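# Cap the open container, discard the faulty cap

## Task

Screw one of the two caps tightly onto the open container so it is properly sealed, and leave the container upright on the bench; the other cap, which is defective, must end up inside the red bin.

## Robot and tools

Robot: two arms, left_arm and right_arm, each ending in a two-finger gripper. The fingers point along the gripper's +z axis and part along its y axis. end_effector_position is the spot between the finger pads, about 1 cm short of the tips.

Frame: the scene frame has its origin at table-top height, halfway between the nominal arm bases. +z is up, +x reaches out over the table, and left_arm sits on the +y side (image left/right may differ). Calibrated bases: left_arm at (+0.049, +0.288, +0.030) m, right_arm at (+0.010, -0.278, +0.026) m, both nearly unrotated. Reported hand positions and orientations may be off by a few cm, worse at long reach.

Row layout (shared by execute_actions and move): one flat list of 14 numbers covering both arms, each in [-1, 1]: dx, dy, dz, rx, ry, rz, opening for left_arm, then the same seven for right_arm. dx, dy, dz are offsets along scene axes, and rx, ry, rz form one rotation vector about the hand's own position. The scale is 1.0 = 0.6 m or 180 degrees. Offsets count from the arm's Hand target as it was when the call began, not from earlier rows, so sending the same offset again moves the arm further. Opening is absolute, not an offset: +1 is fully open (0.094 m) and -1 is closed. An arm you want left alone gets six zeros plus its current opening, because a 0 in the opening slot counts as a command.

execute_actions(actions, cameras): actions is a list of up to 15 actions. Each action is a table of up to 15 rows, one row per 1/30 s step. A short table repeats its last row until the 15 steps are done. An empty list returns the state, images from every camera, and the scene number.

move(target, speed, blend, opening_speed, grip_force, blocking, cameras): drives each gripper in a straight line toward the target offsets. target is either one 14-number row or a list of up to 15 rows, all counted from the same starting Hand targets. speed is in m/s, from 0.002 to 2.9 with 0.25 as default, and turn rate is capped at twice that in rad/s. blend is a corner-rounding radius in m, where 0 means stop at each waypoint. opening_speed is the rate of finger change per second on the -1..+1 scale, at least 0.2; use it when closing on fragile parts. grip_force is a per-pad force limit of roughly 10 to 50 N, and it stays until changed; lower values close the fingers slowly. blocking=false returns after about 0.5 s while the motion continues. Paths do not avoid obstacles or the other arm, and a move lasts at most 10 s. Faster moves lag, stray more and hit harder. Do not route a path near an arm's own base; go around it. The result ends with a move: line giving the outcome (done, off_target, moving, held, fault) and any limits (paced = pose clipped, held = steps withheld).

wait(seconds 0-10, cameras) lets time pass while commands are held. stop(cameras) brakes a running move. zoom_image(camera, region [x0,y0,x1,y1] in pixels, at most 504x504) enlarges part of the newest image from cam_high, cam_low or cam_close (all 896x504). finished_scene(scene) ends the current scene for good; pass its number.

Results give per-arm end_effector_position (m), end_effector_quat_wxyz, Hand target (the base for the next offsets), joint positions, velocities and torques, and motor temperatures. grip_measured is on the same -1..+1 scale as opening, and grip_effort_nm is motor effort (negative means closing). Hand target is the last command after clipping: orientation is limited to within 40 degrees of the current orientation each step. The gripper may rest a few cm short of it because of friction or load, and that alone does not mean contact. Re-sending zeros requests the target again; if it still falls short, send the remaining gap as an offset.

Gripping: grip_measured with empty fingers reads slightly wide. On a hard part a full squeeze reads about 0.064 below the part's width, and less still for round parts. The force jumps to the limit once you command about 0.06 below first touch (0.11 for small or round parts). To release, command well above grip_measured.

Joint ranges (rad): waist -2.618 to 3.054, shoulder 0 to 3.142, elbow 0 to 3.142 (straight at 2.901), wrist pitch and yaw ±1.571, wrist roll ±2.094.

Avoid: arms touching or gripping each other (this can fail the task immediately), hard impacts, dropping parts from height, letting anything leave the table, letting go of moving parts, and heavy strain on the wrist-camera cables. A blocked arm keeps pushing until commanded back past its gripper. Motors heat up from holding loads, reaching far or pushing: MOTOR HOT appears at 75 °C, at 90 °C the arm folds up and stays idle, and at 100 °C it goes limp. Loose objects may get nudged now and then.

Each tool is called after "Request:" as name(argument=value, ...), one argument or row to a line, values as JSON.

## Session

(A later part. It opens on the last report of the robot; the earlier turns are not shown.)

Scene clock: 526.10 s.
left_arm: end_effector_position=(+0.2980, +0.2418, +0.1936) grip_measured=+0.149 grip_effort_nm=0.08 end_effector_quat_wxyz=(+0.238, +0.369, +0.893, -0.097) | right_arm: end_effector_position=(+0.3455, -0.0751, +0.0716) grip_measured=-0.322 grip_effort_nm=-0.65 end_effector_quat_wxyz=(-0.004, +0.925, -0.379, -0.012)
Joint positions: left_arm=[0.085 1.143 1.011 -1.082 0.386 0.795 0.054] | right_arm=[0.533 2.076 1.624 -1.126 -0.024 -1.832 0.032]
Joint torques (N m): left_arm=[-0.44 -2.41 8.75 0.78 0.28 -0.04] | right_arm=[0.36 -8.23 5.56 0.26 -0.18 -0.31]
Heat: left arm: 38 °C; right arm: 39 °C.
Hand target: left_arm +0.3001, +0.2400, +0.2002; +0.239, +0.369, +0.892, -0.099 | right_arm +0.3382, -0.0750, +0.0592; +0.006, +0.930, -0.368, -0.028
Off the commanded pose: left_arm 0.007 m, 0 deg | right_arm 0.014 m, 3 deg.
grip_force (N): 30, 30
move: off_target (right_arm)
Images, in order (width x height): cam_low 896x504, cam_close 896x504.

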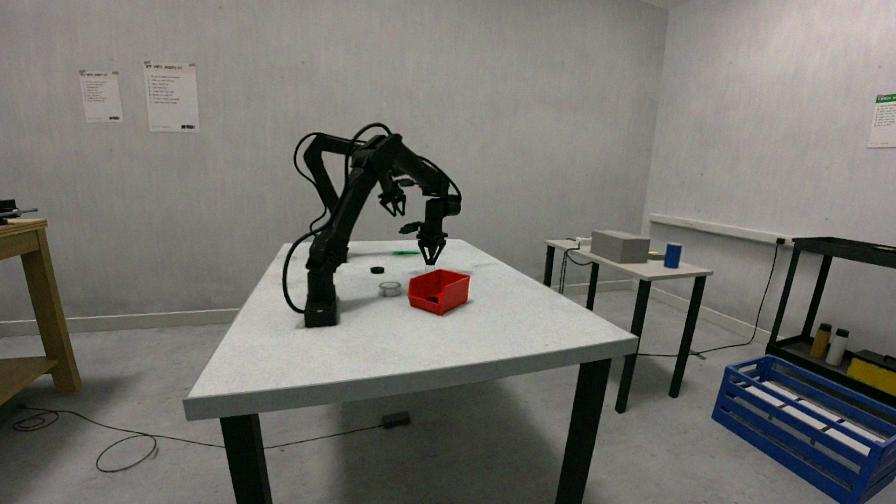

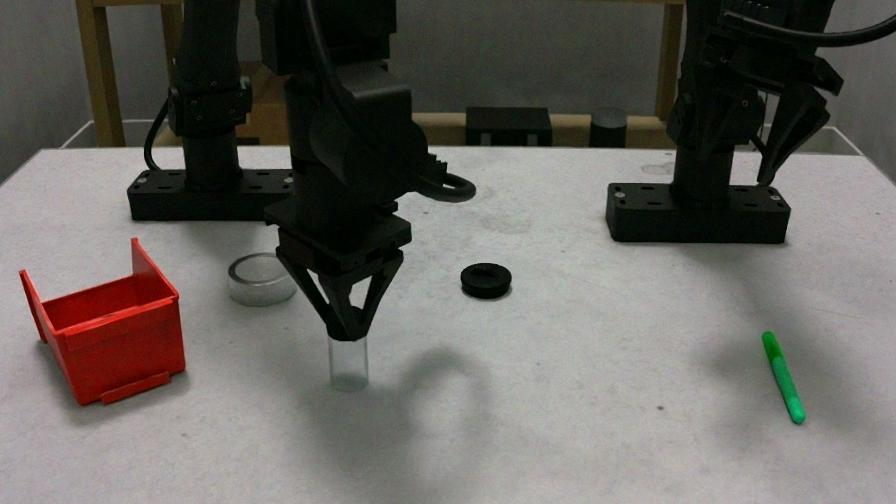

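Request:
move(
  target=[
    [0,0,0,0,0,0,0.15,0,0,0,-0.0345,0.0057,-0.610,-0.45],
    [0,0,0,0,0,0,0.15,0,0,0,0.0458,-0.0076,0.8094,-0.45],
  ],
  speed=0.5,
  cameras=["cam_close","cam_low"],
)

Request:
zoom_image(
  camera="cam_close",
  region=[300, 270, 400, 400],
)

Request:
zoom_image(
  camera="cam_low",
  region=[390, 220, 460, 290],
)

Scene clock: 533.13 s.
left_arm: end_effector_position=(+0.2980, +0.2418, +0.1936) grip_measured=+0.149 grip_effort_nm=0.08 end_effector_quat_wxyz=(+0.238, +0.369, +0.893, -0.097) | right_arm: end_effector_position=(+0.3481, -0.0712, +0.0717) grip_measured=-0.322 grip_effort_nm=-0.65 end_effector_quat_wxyz=(-0.015, +0.619, +0.785, +0.011)
Joint positions: left_arm=[0.085 1.143 1.011 -1.082 0.386 0.795 0.054] | right_arm=[0.533 2.076 1.624 -1.11 -0.036 1.867 0.032]
Joint torques (N m): left_arm=[-0.49 -2.45 8.72 0.76 0.25 0] | right_arm=[0.36 -8.12 5.85 0.1 -0.07 0.13]
Heat: left arm: 39 °C; right arm: 39 °C.
Hand target: left_arm +0.3001, +0.2400, +0.2002; +0.239, +0.369, +0.892, -0.099 | right_arm +0.3382, -0.0750, +0.0592; -0.026, +0.624, +0.781, -0.014
Off the commanded pose: left_arm 0.007 m, 0 deg | right_arm 0.016 m, 3 deg.
grip_force (N): 30, 30
move: off_target (right_arm)
Images, in order (width x height): cam_low 896x504, cam_close 896x504.

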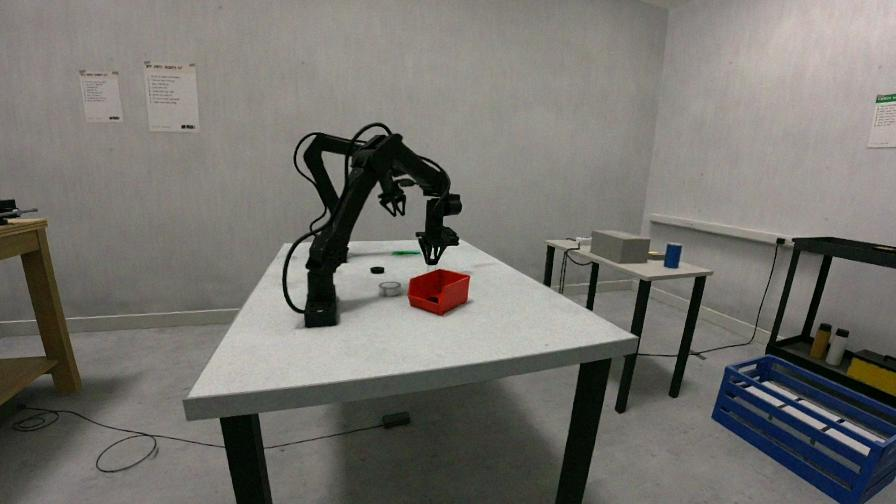

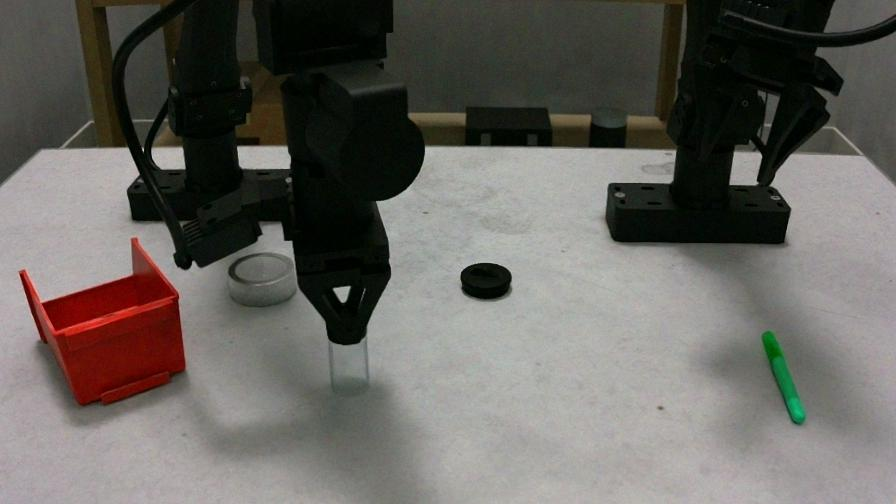

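Scaled by 3.877 from the camera's 896x504 image, which has a finer 1280x720 frame.

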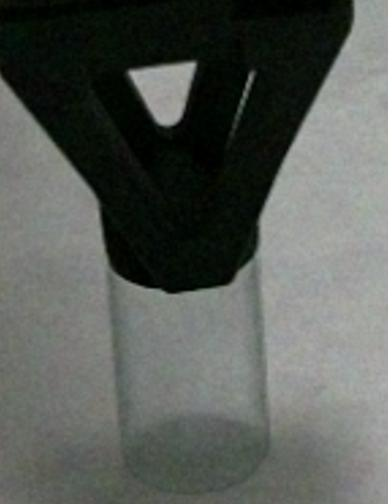

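Scaled by 7.200 from the camera's 896x504 image, which has a finer 1280x720 frame.

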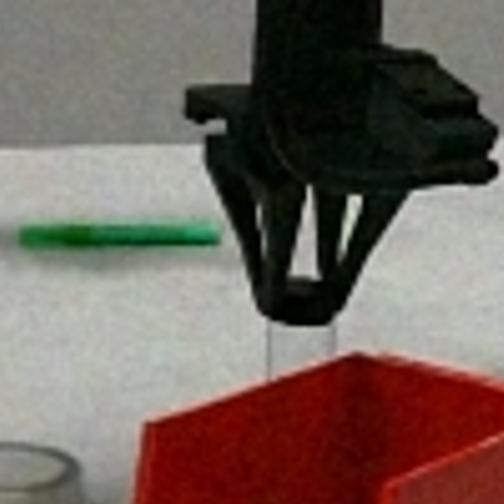

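Request:
move(
  target=[0,0,0,0,0,0,0.15,0.004,0.002,0.056,0,0,0,-0.45],
  speed=0.08,
  cameras=["cam_close","cam_low"],
)

Request:
zoom_image(
  camera="cam_close",
  region=[300, 270, 400, 400],
)

Request:
zoom_image(
  camera="cam_low",
  region=[390, 220, 460, 290],
)

Scene clock: 536.07 s.
left_arm: end_effector_position=(+0.2980, +0.2418, +0.1936) grip_measured=+0.149 grip_effort_nm=0.08 end_effector_quat_wxyz=(+0.238, +0.369, +0.893, -0.097) | right_arm: end_effector_position=(+0.3398, -0.0751, +0.0888) grip_measured=-0.322 grip_effort_nm=-0.65 end_effector_quat_wxyz=(-0.026, +0.620, +0.784, -0.011)
Joint positions: left_arm=[0.085 1.143 1.011 -1.082 0.386 0.795 0.054] | right_arm=[0.533 2.076 1.693 -1.227 -0.041 1.868 0.032]
Joint torques (N m): left_arm=[-0.51 -2.37 8.62 0.78 0.27 0] | right_arm=[0.29 -9.18 9.94 -0.08 -0.02 0.11]
Heat: left arm: 39 °C; right arm: 39 °C.
Hand target: left_arm +0.3001, +0.2400, +0.2002; +0.239, +0.369, +0.892, -0.099 | right_arm +0.3407, -0.0738, +0.0929; -0.025, +0.624, +0.781, -0.014
Off the commanded pose: left_arm 0.007 m, 0 deg | right_arm 0.004 m, 1 deg.
grip_force (N): 30, 30
move: done
Images, in order (width x height): cam_low 896x504, cam_close 896x504.

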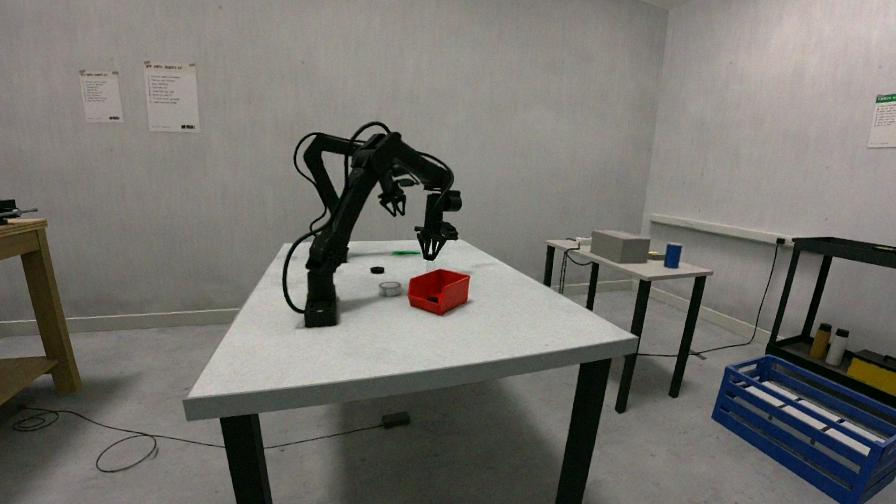

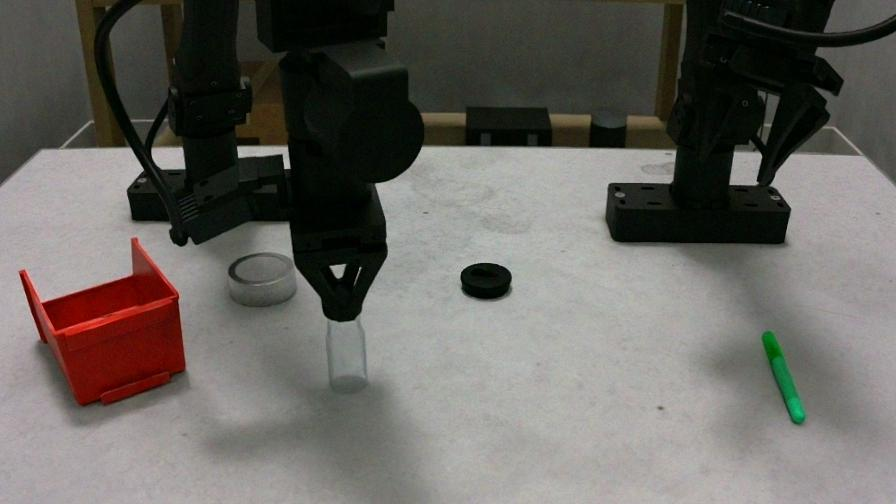

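Scaled by 3.877 from the camera's 896x504 image, which has a finer 1280x720 frame.

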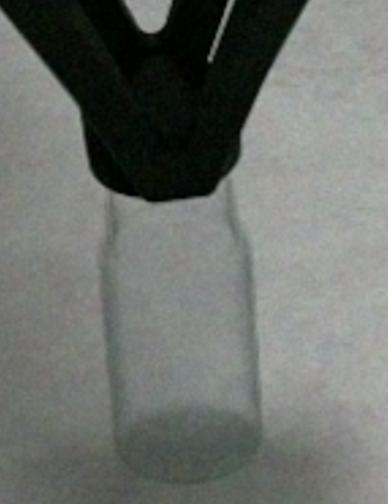

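Scaled by 7.200 from the camera's 896x504 image, which has a finer 1280x720 frame.

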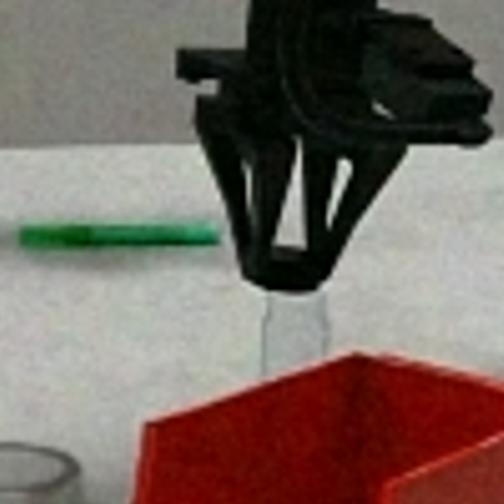

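Request:
move(
  target=[0,0,0,0,0,0,0.15,0.0,0.0,0.12,0,0,0,-0.45],
  speed=0.2,
  cameras=["all"],
)

Request:
zoom_image(
  camera="cam_high",
  region=[240, 120, 440, 270],
)

Request:
zoom_image(
  camera="cam_low",
  region=[400, 250, 480, 320],
)

Scene clock: 538.70 s.
left_arm: end_effector_position=(+0.2980, +0.2418, +0.1936) grip_measured=+0.149 grip_effort_nm=0.08 end_effector_quat_wxyz=(+0.238, +0.369, +0.893, -0.097) | right_arm: end_effector_position=(+0.3413, -0.0740, +0.1640) grip_measured=-0.322 grip_effort_nm=-0.65 end_effector_quat_wxyz=(-0.025, +0.620, +0.784, -0.006)
Joint positions: left_arm=[0.085 1.143 1.011 -1.082 0.386 0.795 0.054] | right_arm=[0.533 2.076 1.992 -1.517 -0.041 1.868 0.032]
Joint torques (N m): left_arm=[-0.36 -2.43 8.69 0.78 0.23 -0.02] | right_arm=[0.32 -8.66 9.63 -0.04 -0.03 0.12]
Heat: left arm: 39 °C; right arm: 39 °C.
Hand target: left_arm +0.3001, +0.2400, +0.2002; +0.239, +0.369, +0.892, -0.099 | right_arm +0.3407, -0.0738, +0.1649; -0.025, +0.624, +0.781, -0.014
Off the commanded pose: left_arm 0.007 m, 0 deg | right_arm 0.001 m, 1 deg.
grip_force (N): 30, 30
move: done

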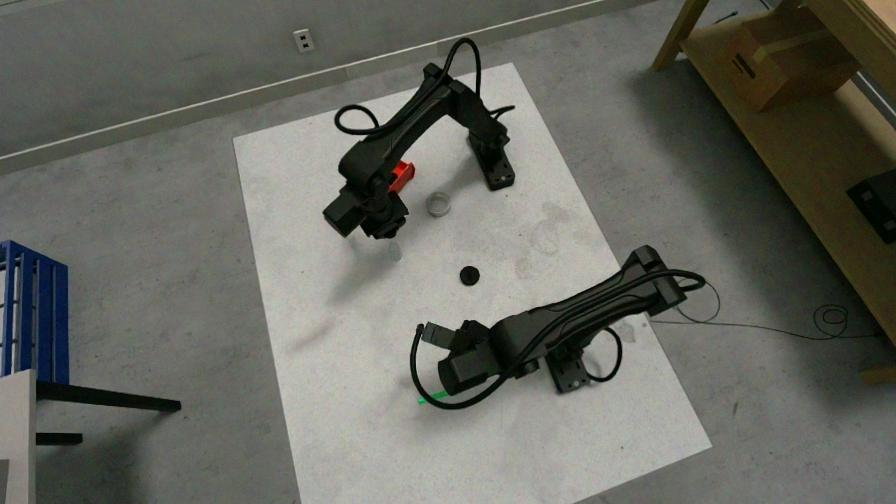

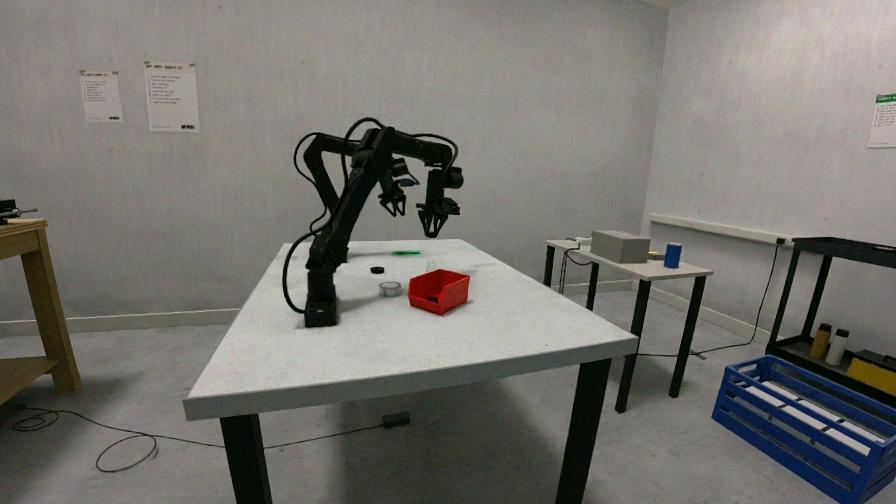

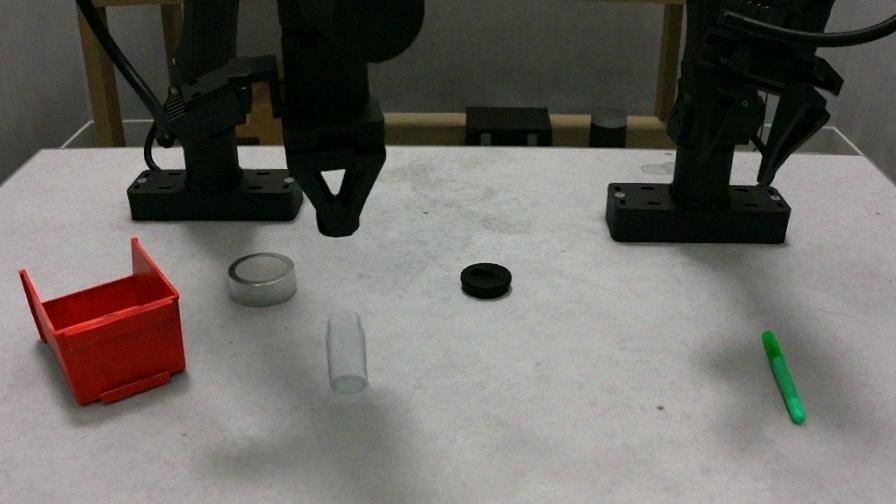

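Scaled by 2.520 from the camera's 896x504 image, which has a finer 1280x720 frame.

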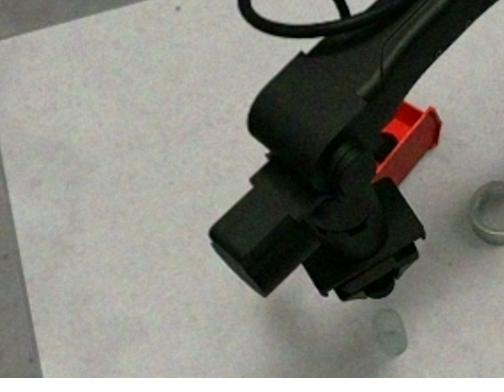

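Scaled by 6.300 from the camera's 896x504 image, which has a finer 1280x720 frame.

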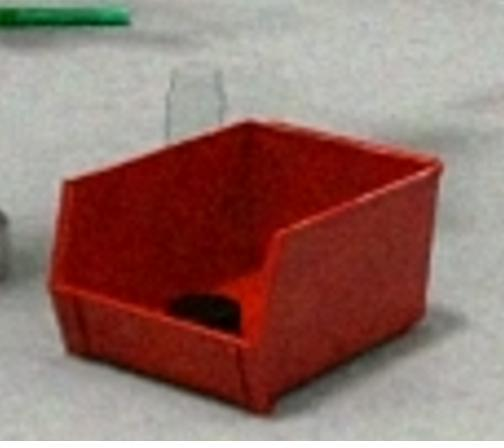

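Request:
move(
  target=[0,0,0,0,0,0,0.15,-0.07,0.12,0.16,0,0,0.37,-0.45],
  speed=0.35,
  cameras=["all"],
)

Request:
zoom_image(
  camera="cam_high",
  region=[330, 130, 450, 250],
)

Request:
zoom_image(
  camera="cam_close",
  region=[10, 220, 200, 420],
)

Scene clock: 542.60 s.
left_arm: end_effector_position=(+0.2980, +0.2418, +0.1936) grip_measured=+0.149 grip_effort_nm=0.08 end_effector_quat_wxyz=(+0.238, +0.369, +0.893, -0.097) | right_arm: end_effector_position=(+0.2993, +0.0003, +0.2408) grip_measured=-0.322 grip_effort_nm=-0.65 end_effector_quat_wxyz=(+0.054, +0.101, +0.991, +0.071)
Joint positions: left_arm=[0.085 1.143 1.011 -1.082 0.386 0.795 0.054] | right_arm=[0.762 1.987 2.163 -1.568 -0.01 0.963 0.032]
Joint torques (N m): left_arm=[-0.49 -2.39 8.76 0.75 0.26 0] | right_arm=[0.44 -11.41 9.95 0.45 0.15 -0.16]
Heat: left arm: 39 °C; right arm: 40 °C.
Hand target: left_arm +0.3001, +0.2400, +0.2002; +0.239, +0.369, +0.892, -0.099 | right_arm +0.2987, -0.0018, +0.2608; -0.014, +0.093, +0.995, -0.026
Off the commanded pose: left_arm 0.007 m, 0 deg | right_arm 0.020 m, 14 deg.
joint sent to its limit (right arm) — joint 4 (wrist pitch), lower limit. The joint targets are off in orientation, not in position.
grip_force (N): 30, 30
move: off_target (right_arm)

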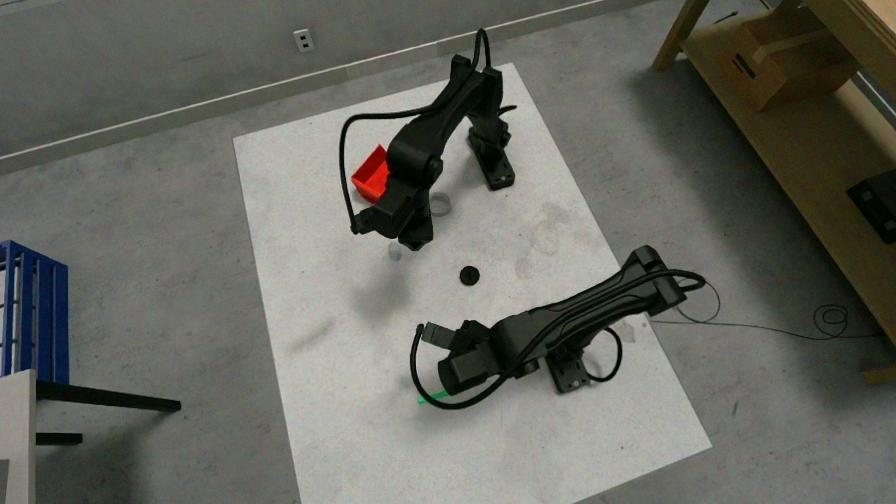

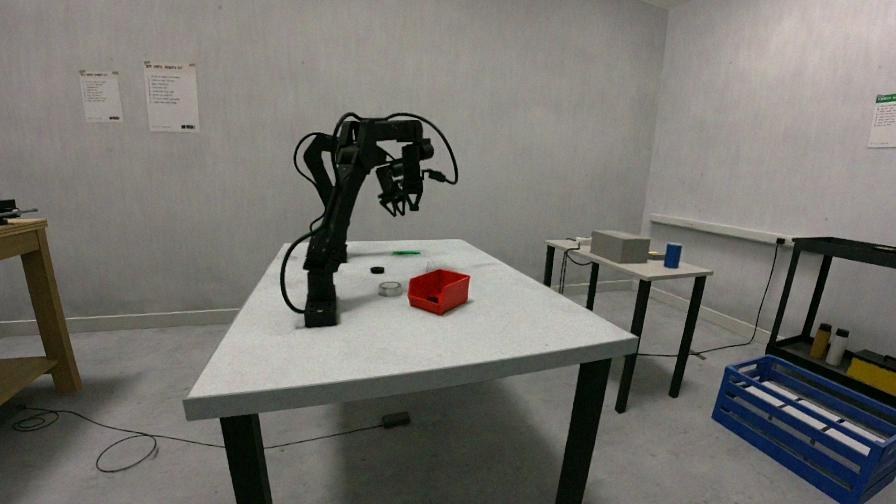

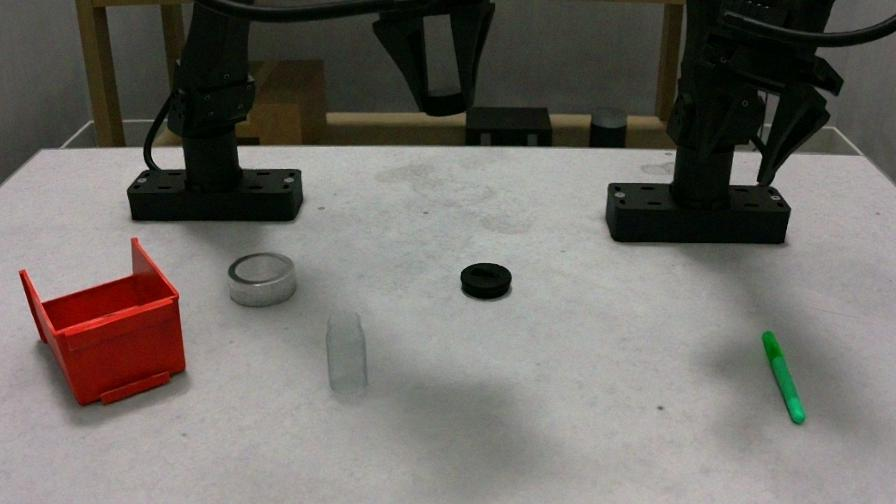

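Scaled by 4.200 from the camera's 896x504 image, which has a finer 1280x720 frame.

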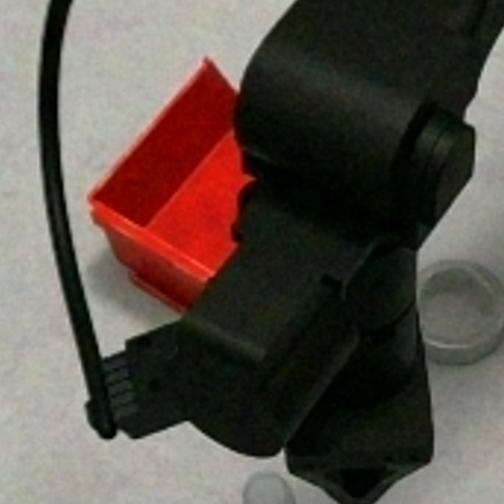

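Scaled by 2.520 from the camera's 896x504 image, which has a finer 1280x720 frame.

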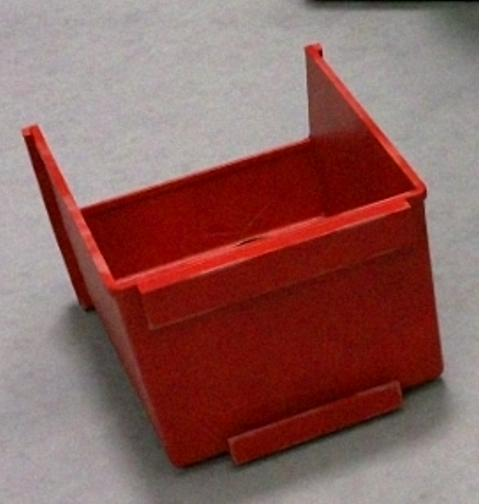

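Request:
move(
  target=[0,0,0,0,0,0,0.15,-0.2,0.03,-0.1,0.138,-0.093,0,-0.45],
  speed=0.35,
  cameras=["all"],
)

Request:
zoom_image(
  camera="cam_high",
  region=[330, 130, 450, 250],
)

Scene clock: 546.93 s.
left_arm: end_effector_position=(+0.2980, +0.2418, +0.1936) grip_measured=+0.149 grip_effort_nm=0.08 end_effector_quat_wxyz=(+0.238, +0.369, +0.893, -0.097) | right_arm: end_effector_position=(+0.1794, +0.0188, +0.1993) grip_measured=-0.322 grip_effort_nm=-0.65 end_effector_quat_wxyz=(+0.101, +0.088, +0.971, +0.199)
Joint positions: left_arm=[0.085 1.143 1.011 -1.082 0.386 0.795 0.054] | right_arm=[1.063 1.426 1.263 -0.958 0.021 1.238 0.032]
Joint torques (N m): left_arm=[-0.53 -2.32 8.7 0.77 0.26 -0.02] | right_arm=[0.69 -6.79 6.79 1.13 0.18 0.04]
Heat: left arm: 39 °C; right arm: 40 °C.
Hand target: left_arm +0.3001, +0.2400, +0.2002; +0.239, +0.369, +0.892, -0.099 | right_arm +0.1786, +0.0162, +0.2009; +0.111, +0.090, +0.969, +0.202
Off the commanded pose: left_arm 0.007 m, 0 deg | right_arm 0.003 m, 1 deg.
grip_force (N): 30, 30
move: done

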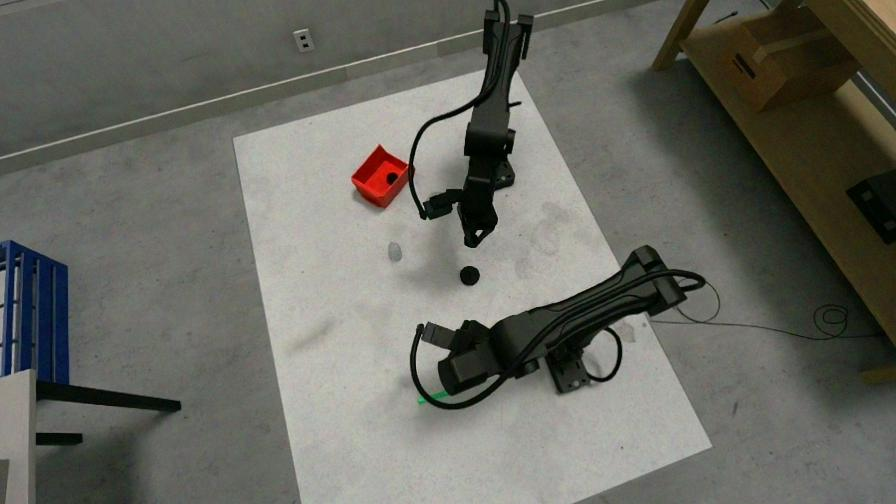

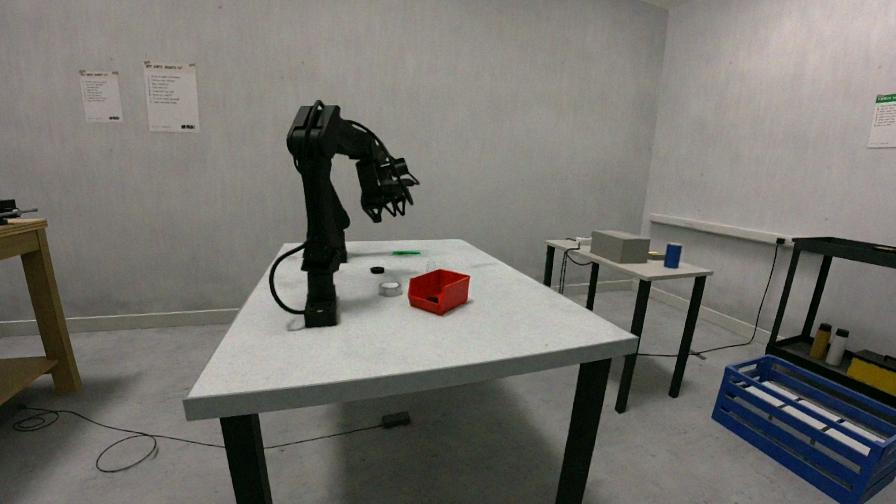

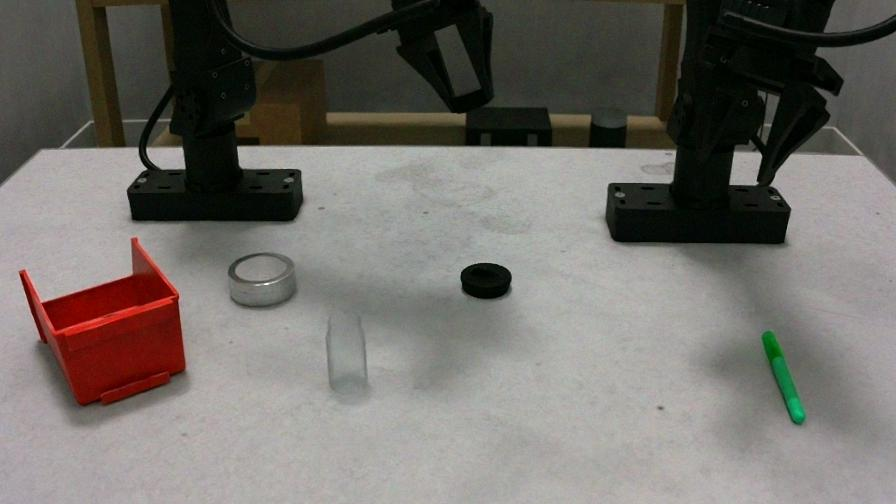

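Scaled by 4.200 from the camera's 896x504 image, which has a finer 1280x720 frame.

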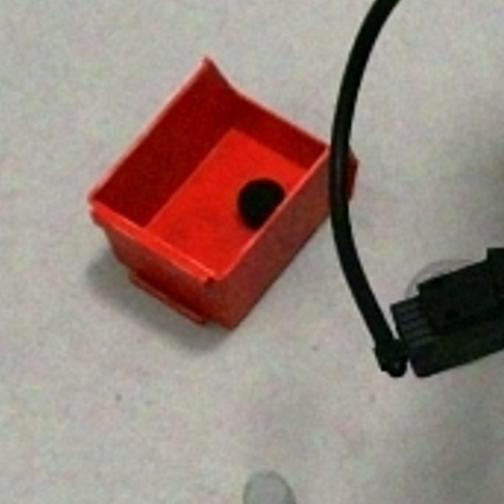

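Request:
move(
  target=[0,0,0,0,0,0,0.15,0.0857,-0.177,-0.2015,-0.1226,0.083,0,-0.45],
  speed=0.3,
)

Scene clock: 552.50 s.
left_arm: end_effector_position=(+0.2980, +0.2418, +0.1936) grip_measured=+0.149 grip_effort_nm=0.08 end_effector_quat_wxyz=(+0.238, +0.369, +0.893, -0.097) | right_arm: end_effector_position=(+0.2322, -0.0834, +0.0843) grip_measured=-0.322 grip_effort_nm=-0.65 end_effector_quat_wxyz=(+0.002, +0.096, +0.995, +0.015)
Joint positions: left_arm=[0.085 1.143 1.011 -1.082 0.386 0.795 0.054] | right_arm=[0.708 1.676 1.147 -1.016 -0.018 0.899 0.032]
Joint torques (N m): left_arm=[-0.49 -2.37 8.68 0.79 0.26 -0.02] | right_arm=[-0.02 -6 6.3 0.2 0.13 -0.14]
Heat: left arm: 39 °C; right arm: 40 °C.
Hand target: left_arm +0.3001, +0.2400, +0.2002; +0.239, +0.369, +0.892, -0.099 | right_arm +0.2300, -0.0901, +0.0799; +0.000, +0.093, +0.996, +0.000
Off the commanded pose: left_arm 0.007 m, 0 deg | right_arm 0.008 m, 2 deg.
grip_force (N): 30, 30
move: done

Request:
move(
  target=[0,0,0,0,0,0,0.15,0,0,-0.1,0,0,0,-0.45],
  speed=0.12,
)

Scene clock: 554.17 s.
left_arm: end_effector_position=(+0.2980, +0.2418, +0.1936) grip_measured=+0.149 grip_effort_nm=0.08 end_effector_quat_wxyz=(+0.238, +0.369, +0.893, -0.097) | right_arm: end_effector_position=(+0.2294, -0.0858, +0.0254) grip_measured=-0.322 grip_effort_nm=-0.65 end_effector_quat_wxyz=(-0.003, +0.096, +0.995, +0.009)
Joint positions: left_arm=[0.085 1.143 1.011 -1.082 0.386 0.795 0.054] | right_arm=[0.708 1.769 1.002 -0.794 -0.018 0.898 0.032]
Joint torques (N m): left_arm=[-0.49 -2.47 8.73 0.77 0.27 -0.02] | right_arm=[-0.1 -5.91 5.61 0.36 0.12 -0.14]
Heat: left arm: 39 °C; right arm: 39 °C.
Hand target: left_arm +0.3001, +0.2400, +0.2002; +0.239, +0.369, +0.892, -0.099 | right_arm +0.2301, -0.0900, +0.0199; +0.000, +0.093, +0.996, +0.000
Off the commanded pose: left_arm 0.007 m, 0 deg | right_arm 0.007 m, 1 deg.
grip_force (N): 30, 30
move: done

Request:
move(
  target=[0,0,0,0,0,0,0.15,0,0,-0.01,0,0,0,-0.45],
  speed=0.06,
)

Scene clock: 555.53 s.
left_arm: end_effector_position=(+0.2980, +0.2418, +0.1936) grip_measured=+0.149 grip_effort_nm=0.08 end_effector_quat_wxyz=(+0.238, +0.369, +0.893, -0.097) | right_arm: end_effector_position=(+0.2305, -0.0848, +0.0209) grip_measured=-0.322 grip_effort_nm=-0.65 end_effector_quat_wxyz=(-0.001, +0.096, +0.995, +0.011)
Joint positions: left_arm=[0.085 1.143 1.011 -1.082 0.386 0.795 0.054] | right_arm=[0.708 1.779 0.992 -0.77 -0.018 0.898 0.032]
Joint torques (N m): left_arm=[-0.43 -2.39 8.73 0.79 0.27 0] | right_arm=[-0.09 -5.76 5.29 0.38 0.12 -0.15]
Heat: left arm: 39 °C; right arm: 39 °C.
Hand target: left_arm +0.3001, +0.2400, +0.2002; +0.239, +0.369, +0.892, -0.099 | right_arm +0.2301, -0.0900, +0.0139; +0.000, +0.093, +0.996, +0.000
Off the commanded pose: left_arm 0.007 m, 0 deg | right_arm 0.009 m, 1 deg.
grip_force (N): 30, 30
move: done

Request:
move(
  target=[
    [0,0,0,0,0,0,0.15,0,0,0,0,0,0,-0.05],
    [0,0,0,0,0,0,0.15,0,0,0.15,0,0,0,-0.05],
  ],
  speed=0.2,
  opening_speed=0.8,
  cameras=["cam_high","cam_close"],
)

Scene clock: 557.93 s.
left_arm: end_effector_position=(+0.2980, +0.2418, +0.1936) grip_measured=+0.149 grip_effort_nm=0.08 end_effector_quat_wxyz=(+0.238, +0.369, +0.893, -0.097) | right_arm: end_effector_position=(+0.2249, -0.0897, +0.0955) grip_measured=-0.053 grip_effort_nm=0.15 end_effector_quat_wxyz=(-0.014, +0.096, +0.995, -0.001)
Joint positions: left_arm=[0.085 1.143 1.011 -1.082 0.386 0.795 0.054] | right_arm=[0.708 1.672 1.188 -1.108 -0.018 0.898 0.045]
Joint torques (N m): left_arm=[-0.55 -2.4 8.72 0.78 0.26 0.01] | right_arm=[-0.06 -7.53 9.17 0.09 0.13 -0.12]
Heat: left arm: 39 °C; right arm: 39 °C.
Hand target: left_arm +0.3001, +0.2400, +0.2002; +0.239, +0.369, +0.892, -0.099 | right_arm +0.2300, -0.0900, +0.1039; +0.000, +0.093, +0.996, +0.000
Off the commanded pose: left_arm 0.007 m, 0 deg | right_arm 0.010 m, 2 deg.
grip_force (N): 30, 30
move: done
Images, in order (width x height): cam_high 896x504, cam_close 896x504.

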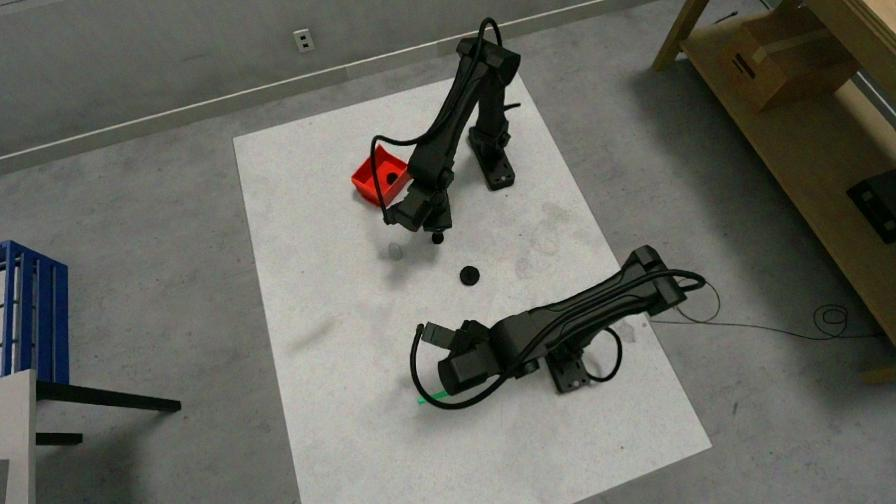

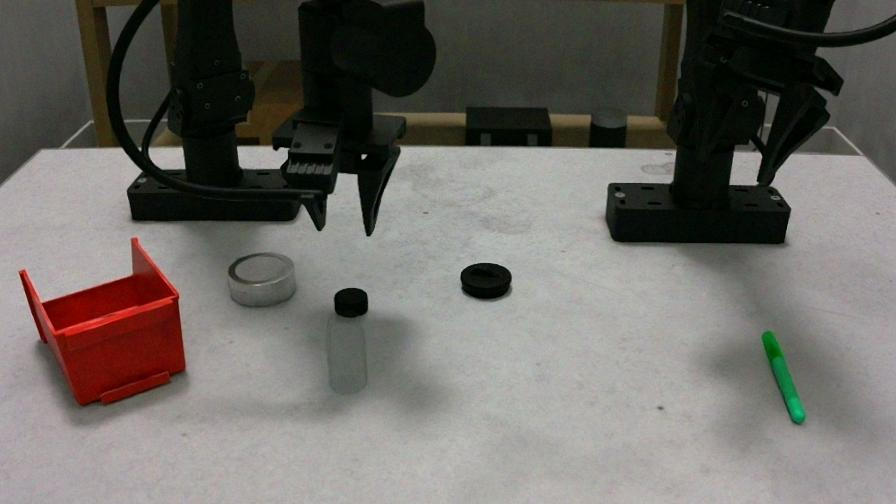

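Request:
zoom_image(
  camera="cam_high",
  region=[340, 130, 500, 290],
)

Scaled by 3.150 from the camera's 896x504 image, which has a finer 1280x720 frame.

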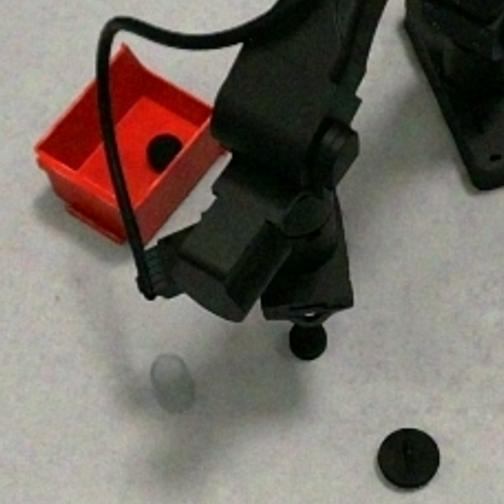

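Request:
wait(
  seconds=0,
  cameras=["cam_low","cam_close"],
)

Request:
zoom_image(
  camera="cam_low",
  region=[360, 230, 480, 330],
)

Request:
zoom_image(
  camera="cam_close",
  region=[10, 220, 200, 420],
)

Scene clock: 560.57 s.
left_arm: end_effector_position=(+0.2980, +0.2418, +0.1936) grip_measured=+0.149 grip_effort_nm=0.08 end_effector_quat_wxyz=(+0.238, +0.369, +0.893, -0.097) | right_arm: end_effector_position=(+0.2247, -0.0898, +0.0955) grip_measured=-0.053 grip_effort_nm=0.14 end_effector_quat_wxyz=(-0.014, +0.096, +0.995, -0.002)
Joint positions: left_arm=[0.085 1.143 1.011 -1.082 0.386 0.795 0.054] | right_arm=[0.708 1.672 1.188 -1.109 -0.018 0.898 0.045]
Joint torques (N m): left_arm=[-0.47 -2.41 8.73 0.79 0.25 -0.02] | right_arm=[-0.06 -7.46 9.16 0.09 0.13 -0.14]
Heat: left arm: 39 °C; right arm: 39 °C.
Hand target: left_arm +0.3001, +0.2400, +0.2002; +0.239, +0.369, +0.892, -0.099 | right_arm +0.2300, -0.0901, +0.1039; +0.000, +0.093, +0.996, +0.000
Tool commands: left_gripper/opening=+0.15 right_gripper/opening=-0.05
Off the commanded pose: left_arm 0.007 m, 0 deg | right_arm 0.010 m, 2 deg.
grip_force (N): 30, 30
Images, in order (width x height): cam_low 896x504, cam_close 896x504.

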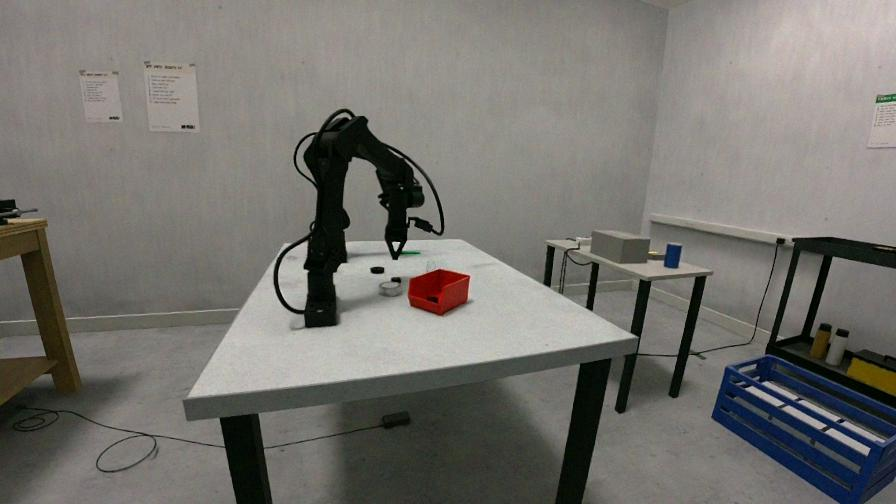

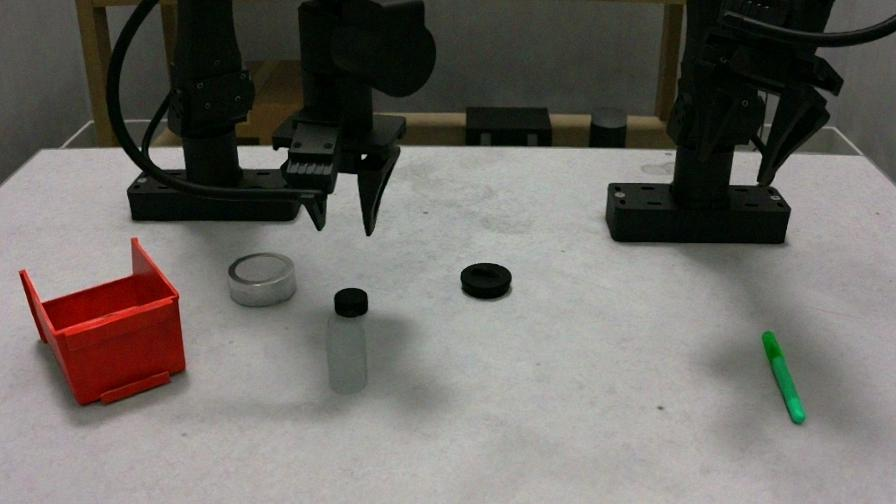

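Scaled by 4.200 from the camera's 896x504 image, which has a finer 1280x720 frame.

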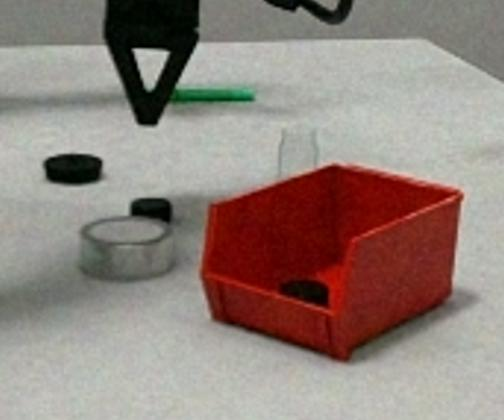

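Scaled by 2.520 from the camera's 896x504 image, which has a finer 1280x720 frame.

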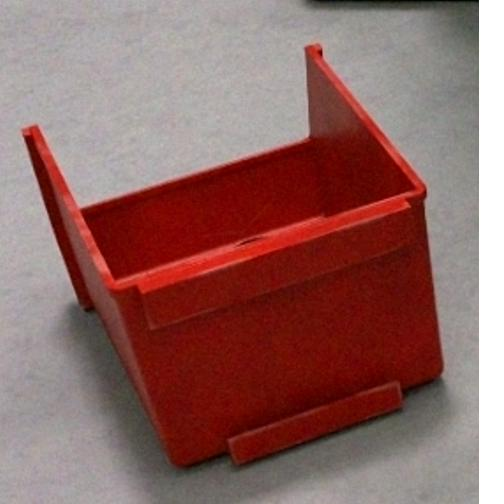

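Request:
move(
  target=[
    [0,0,0,0,0,0,0.15,0.02,-0.1,0.11,0,0,-0.12,-0.05],
    [0,0,0,0,0,0,0.15,0.0867,-0.32,0.06,0,0,-0.244,-0.05],
    [0,0,0,0,0,0,0.15,0.0867,-0.32,0.01,0,0,-0.244,0.0],
  ],
  speed=0.3,
  blend=[0.03,0,0],
  cameras=["all"],
)

Request:
zoom_image(
  camera="cam_low",
  region=[390, 220, 490, 320],
)

Request:
zoom_image(
  camera="cam_close",
  region=[10, 150, 210, 420],
)

Request:
zoom_image(
  camera="cam_high",
  region=[330, 120, 450, 240],
)

Scene clock: 565.80 s.
left_arm: end_effector_position=(+0.2980, +0.2418, +0.1936) grip_measured=+0.149 grip_effort_nm=0.08 end_effector_quat_wxyz=(+0.238, +0.369, +0.893, -0.097) | right_arm: end_effector_position=(+0.2820, -0.2798, +0.1137) grip_measured=-0.003 grip_effort_nm=0.15 end_effector_quat_wxyz=(-0.001, +0.461, +0.887, +0.006)
Joint positions: left_arm=[0.085 1.143 1.011 -1.082 0.386 0.795 0.054] | right_arm=[-0.014 1.583 1.168 -1.153 -0.011 0.943 0.047]
Joint torques (N m): left_arm=[-0.51 -2.37 8.69 0.77 0.29 -0.01] | right_arm=[0.02 -5.31 6.52 0.35 0.07 -0.14]
Heat: left arm: 39 °C; right arm: 39 °C.
Hand target: left_arm +0.3001, +0.2400, +0.2002; +0.239, +0.369, +0.892, -0.099 | right_arm +0.2820, -0.2820, +0.1099; -0.001, +0.458, +0.889, +0.000
Off the commanded pose: left_arm 0.007 m, 0 deg | right_arm 0.004 m, 1 deg.
grip_force (N): 30, 30
move: done

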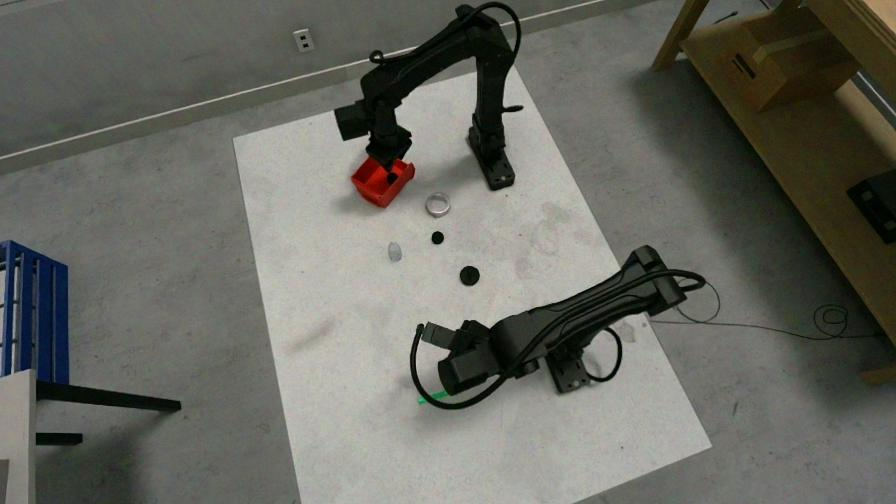

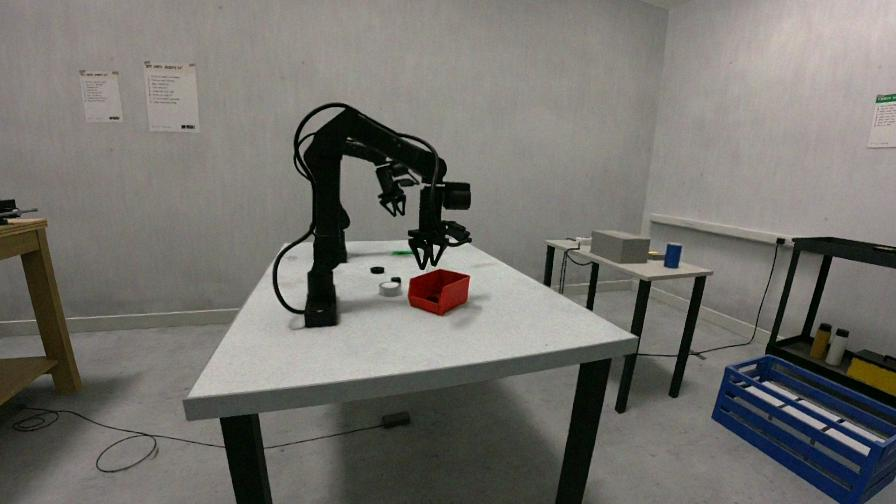

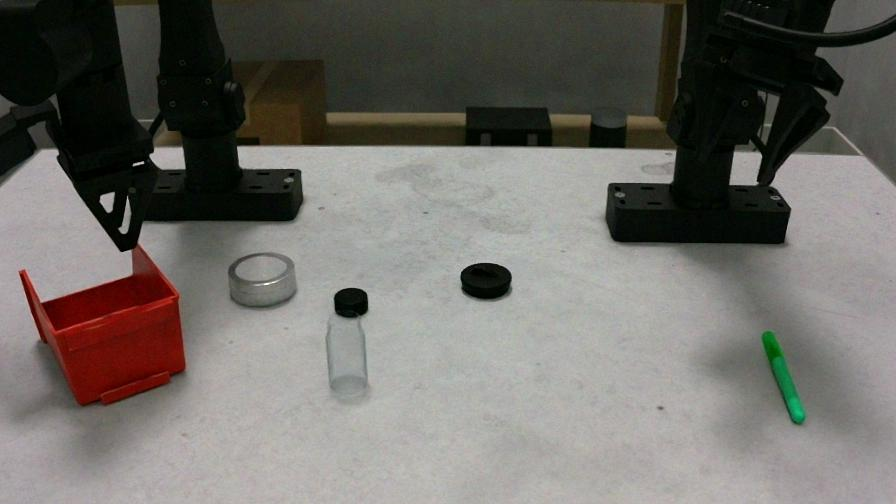

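Scaled by 5.040 from the camera's 896x504 image, which has a finer 1280x720 frame.

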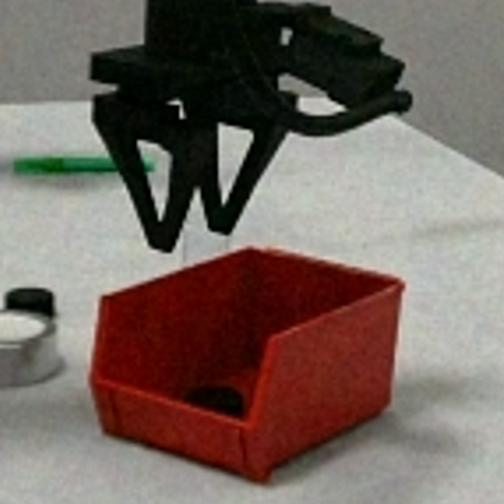

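Scaled by 1.867 from the camera's 896x504 image, which has a finer 1280x720 frame.

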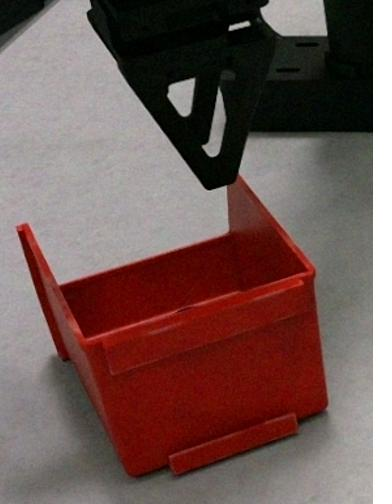

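Scaled by 4.200 from the camera's 896x504 image, which has a finer 1280x720 frame.

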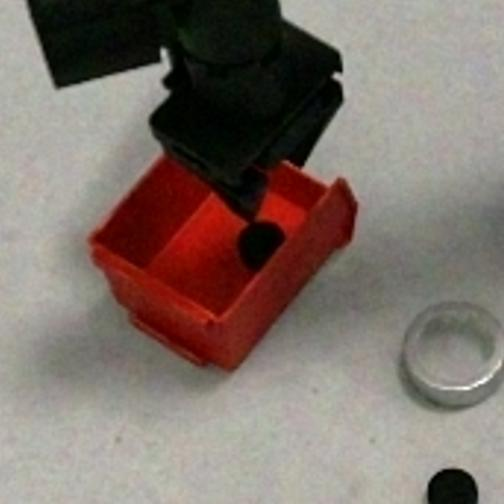

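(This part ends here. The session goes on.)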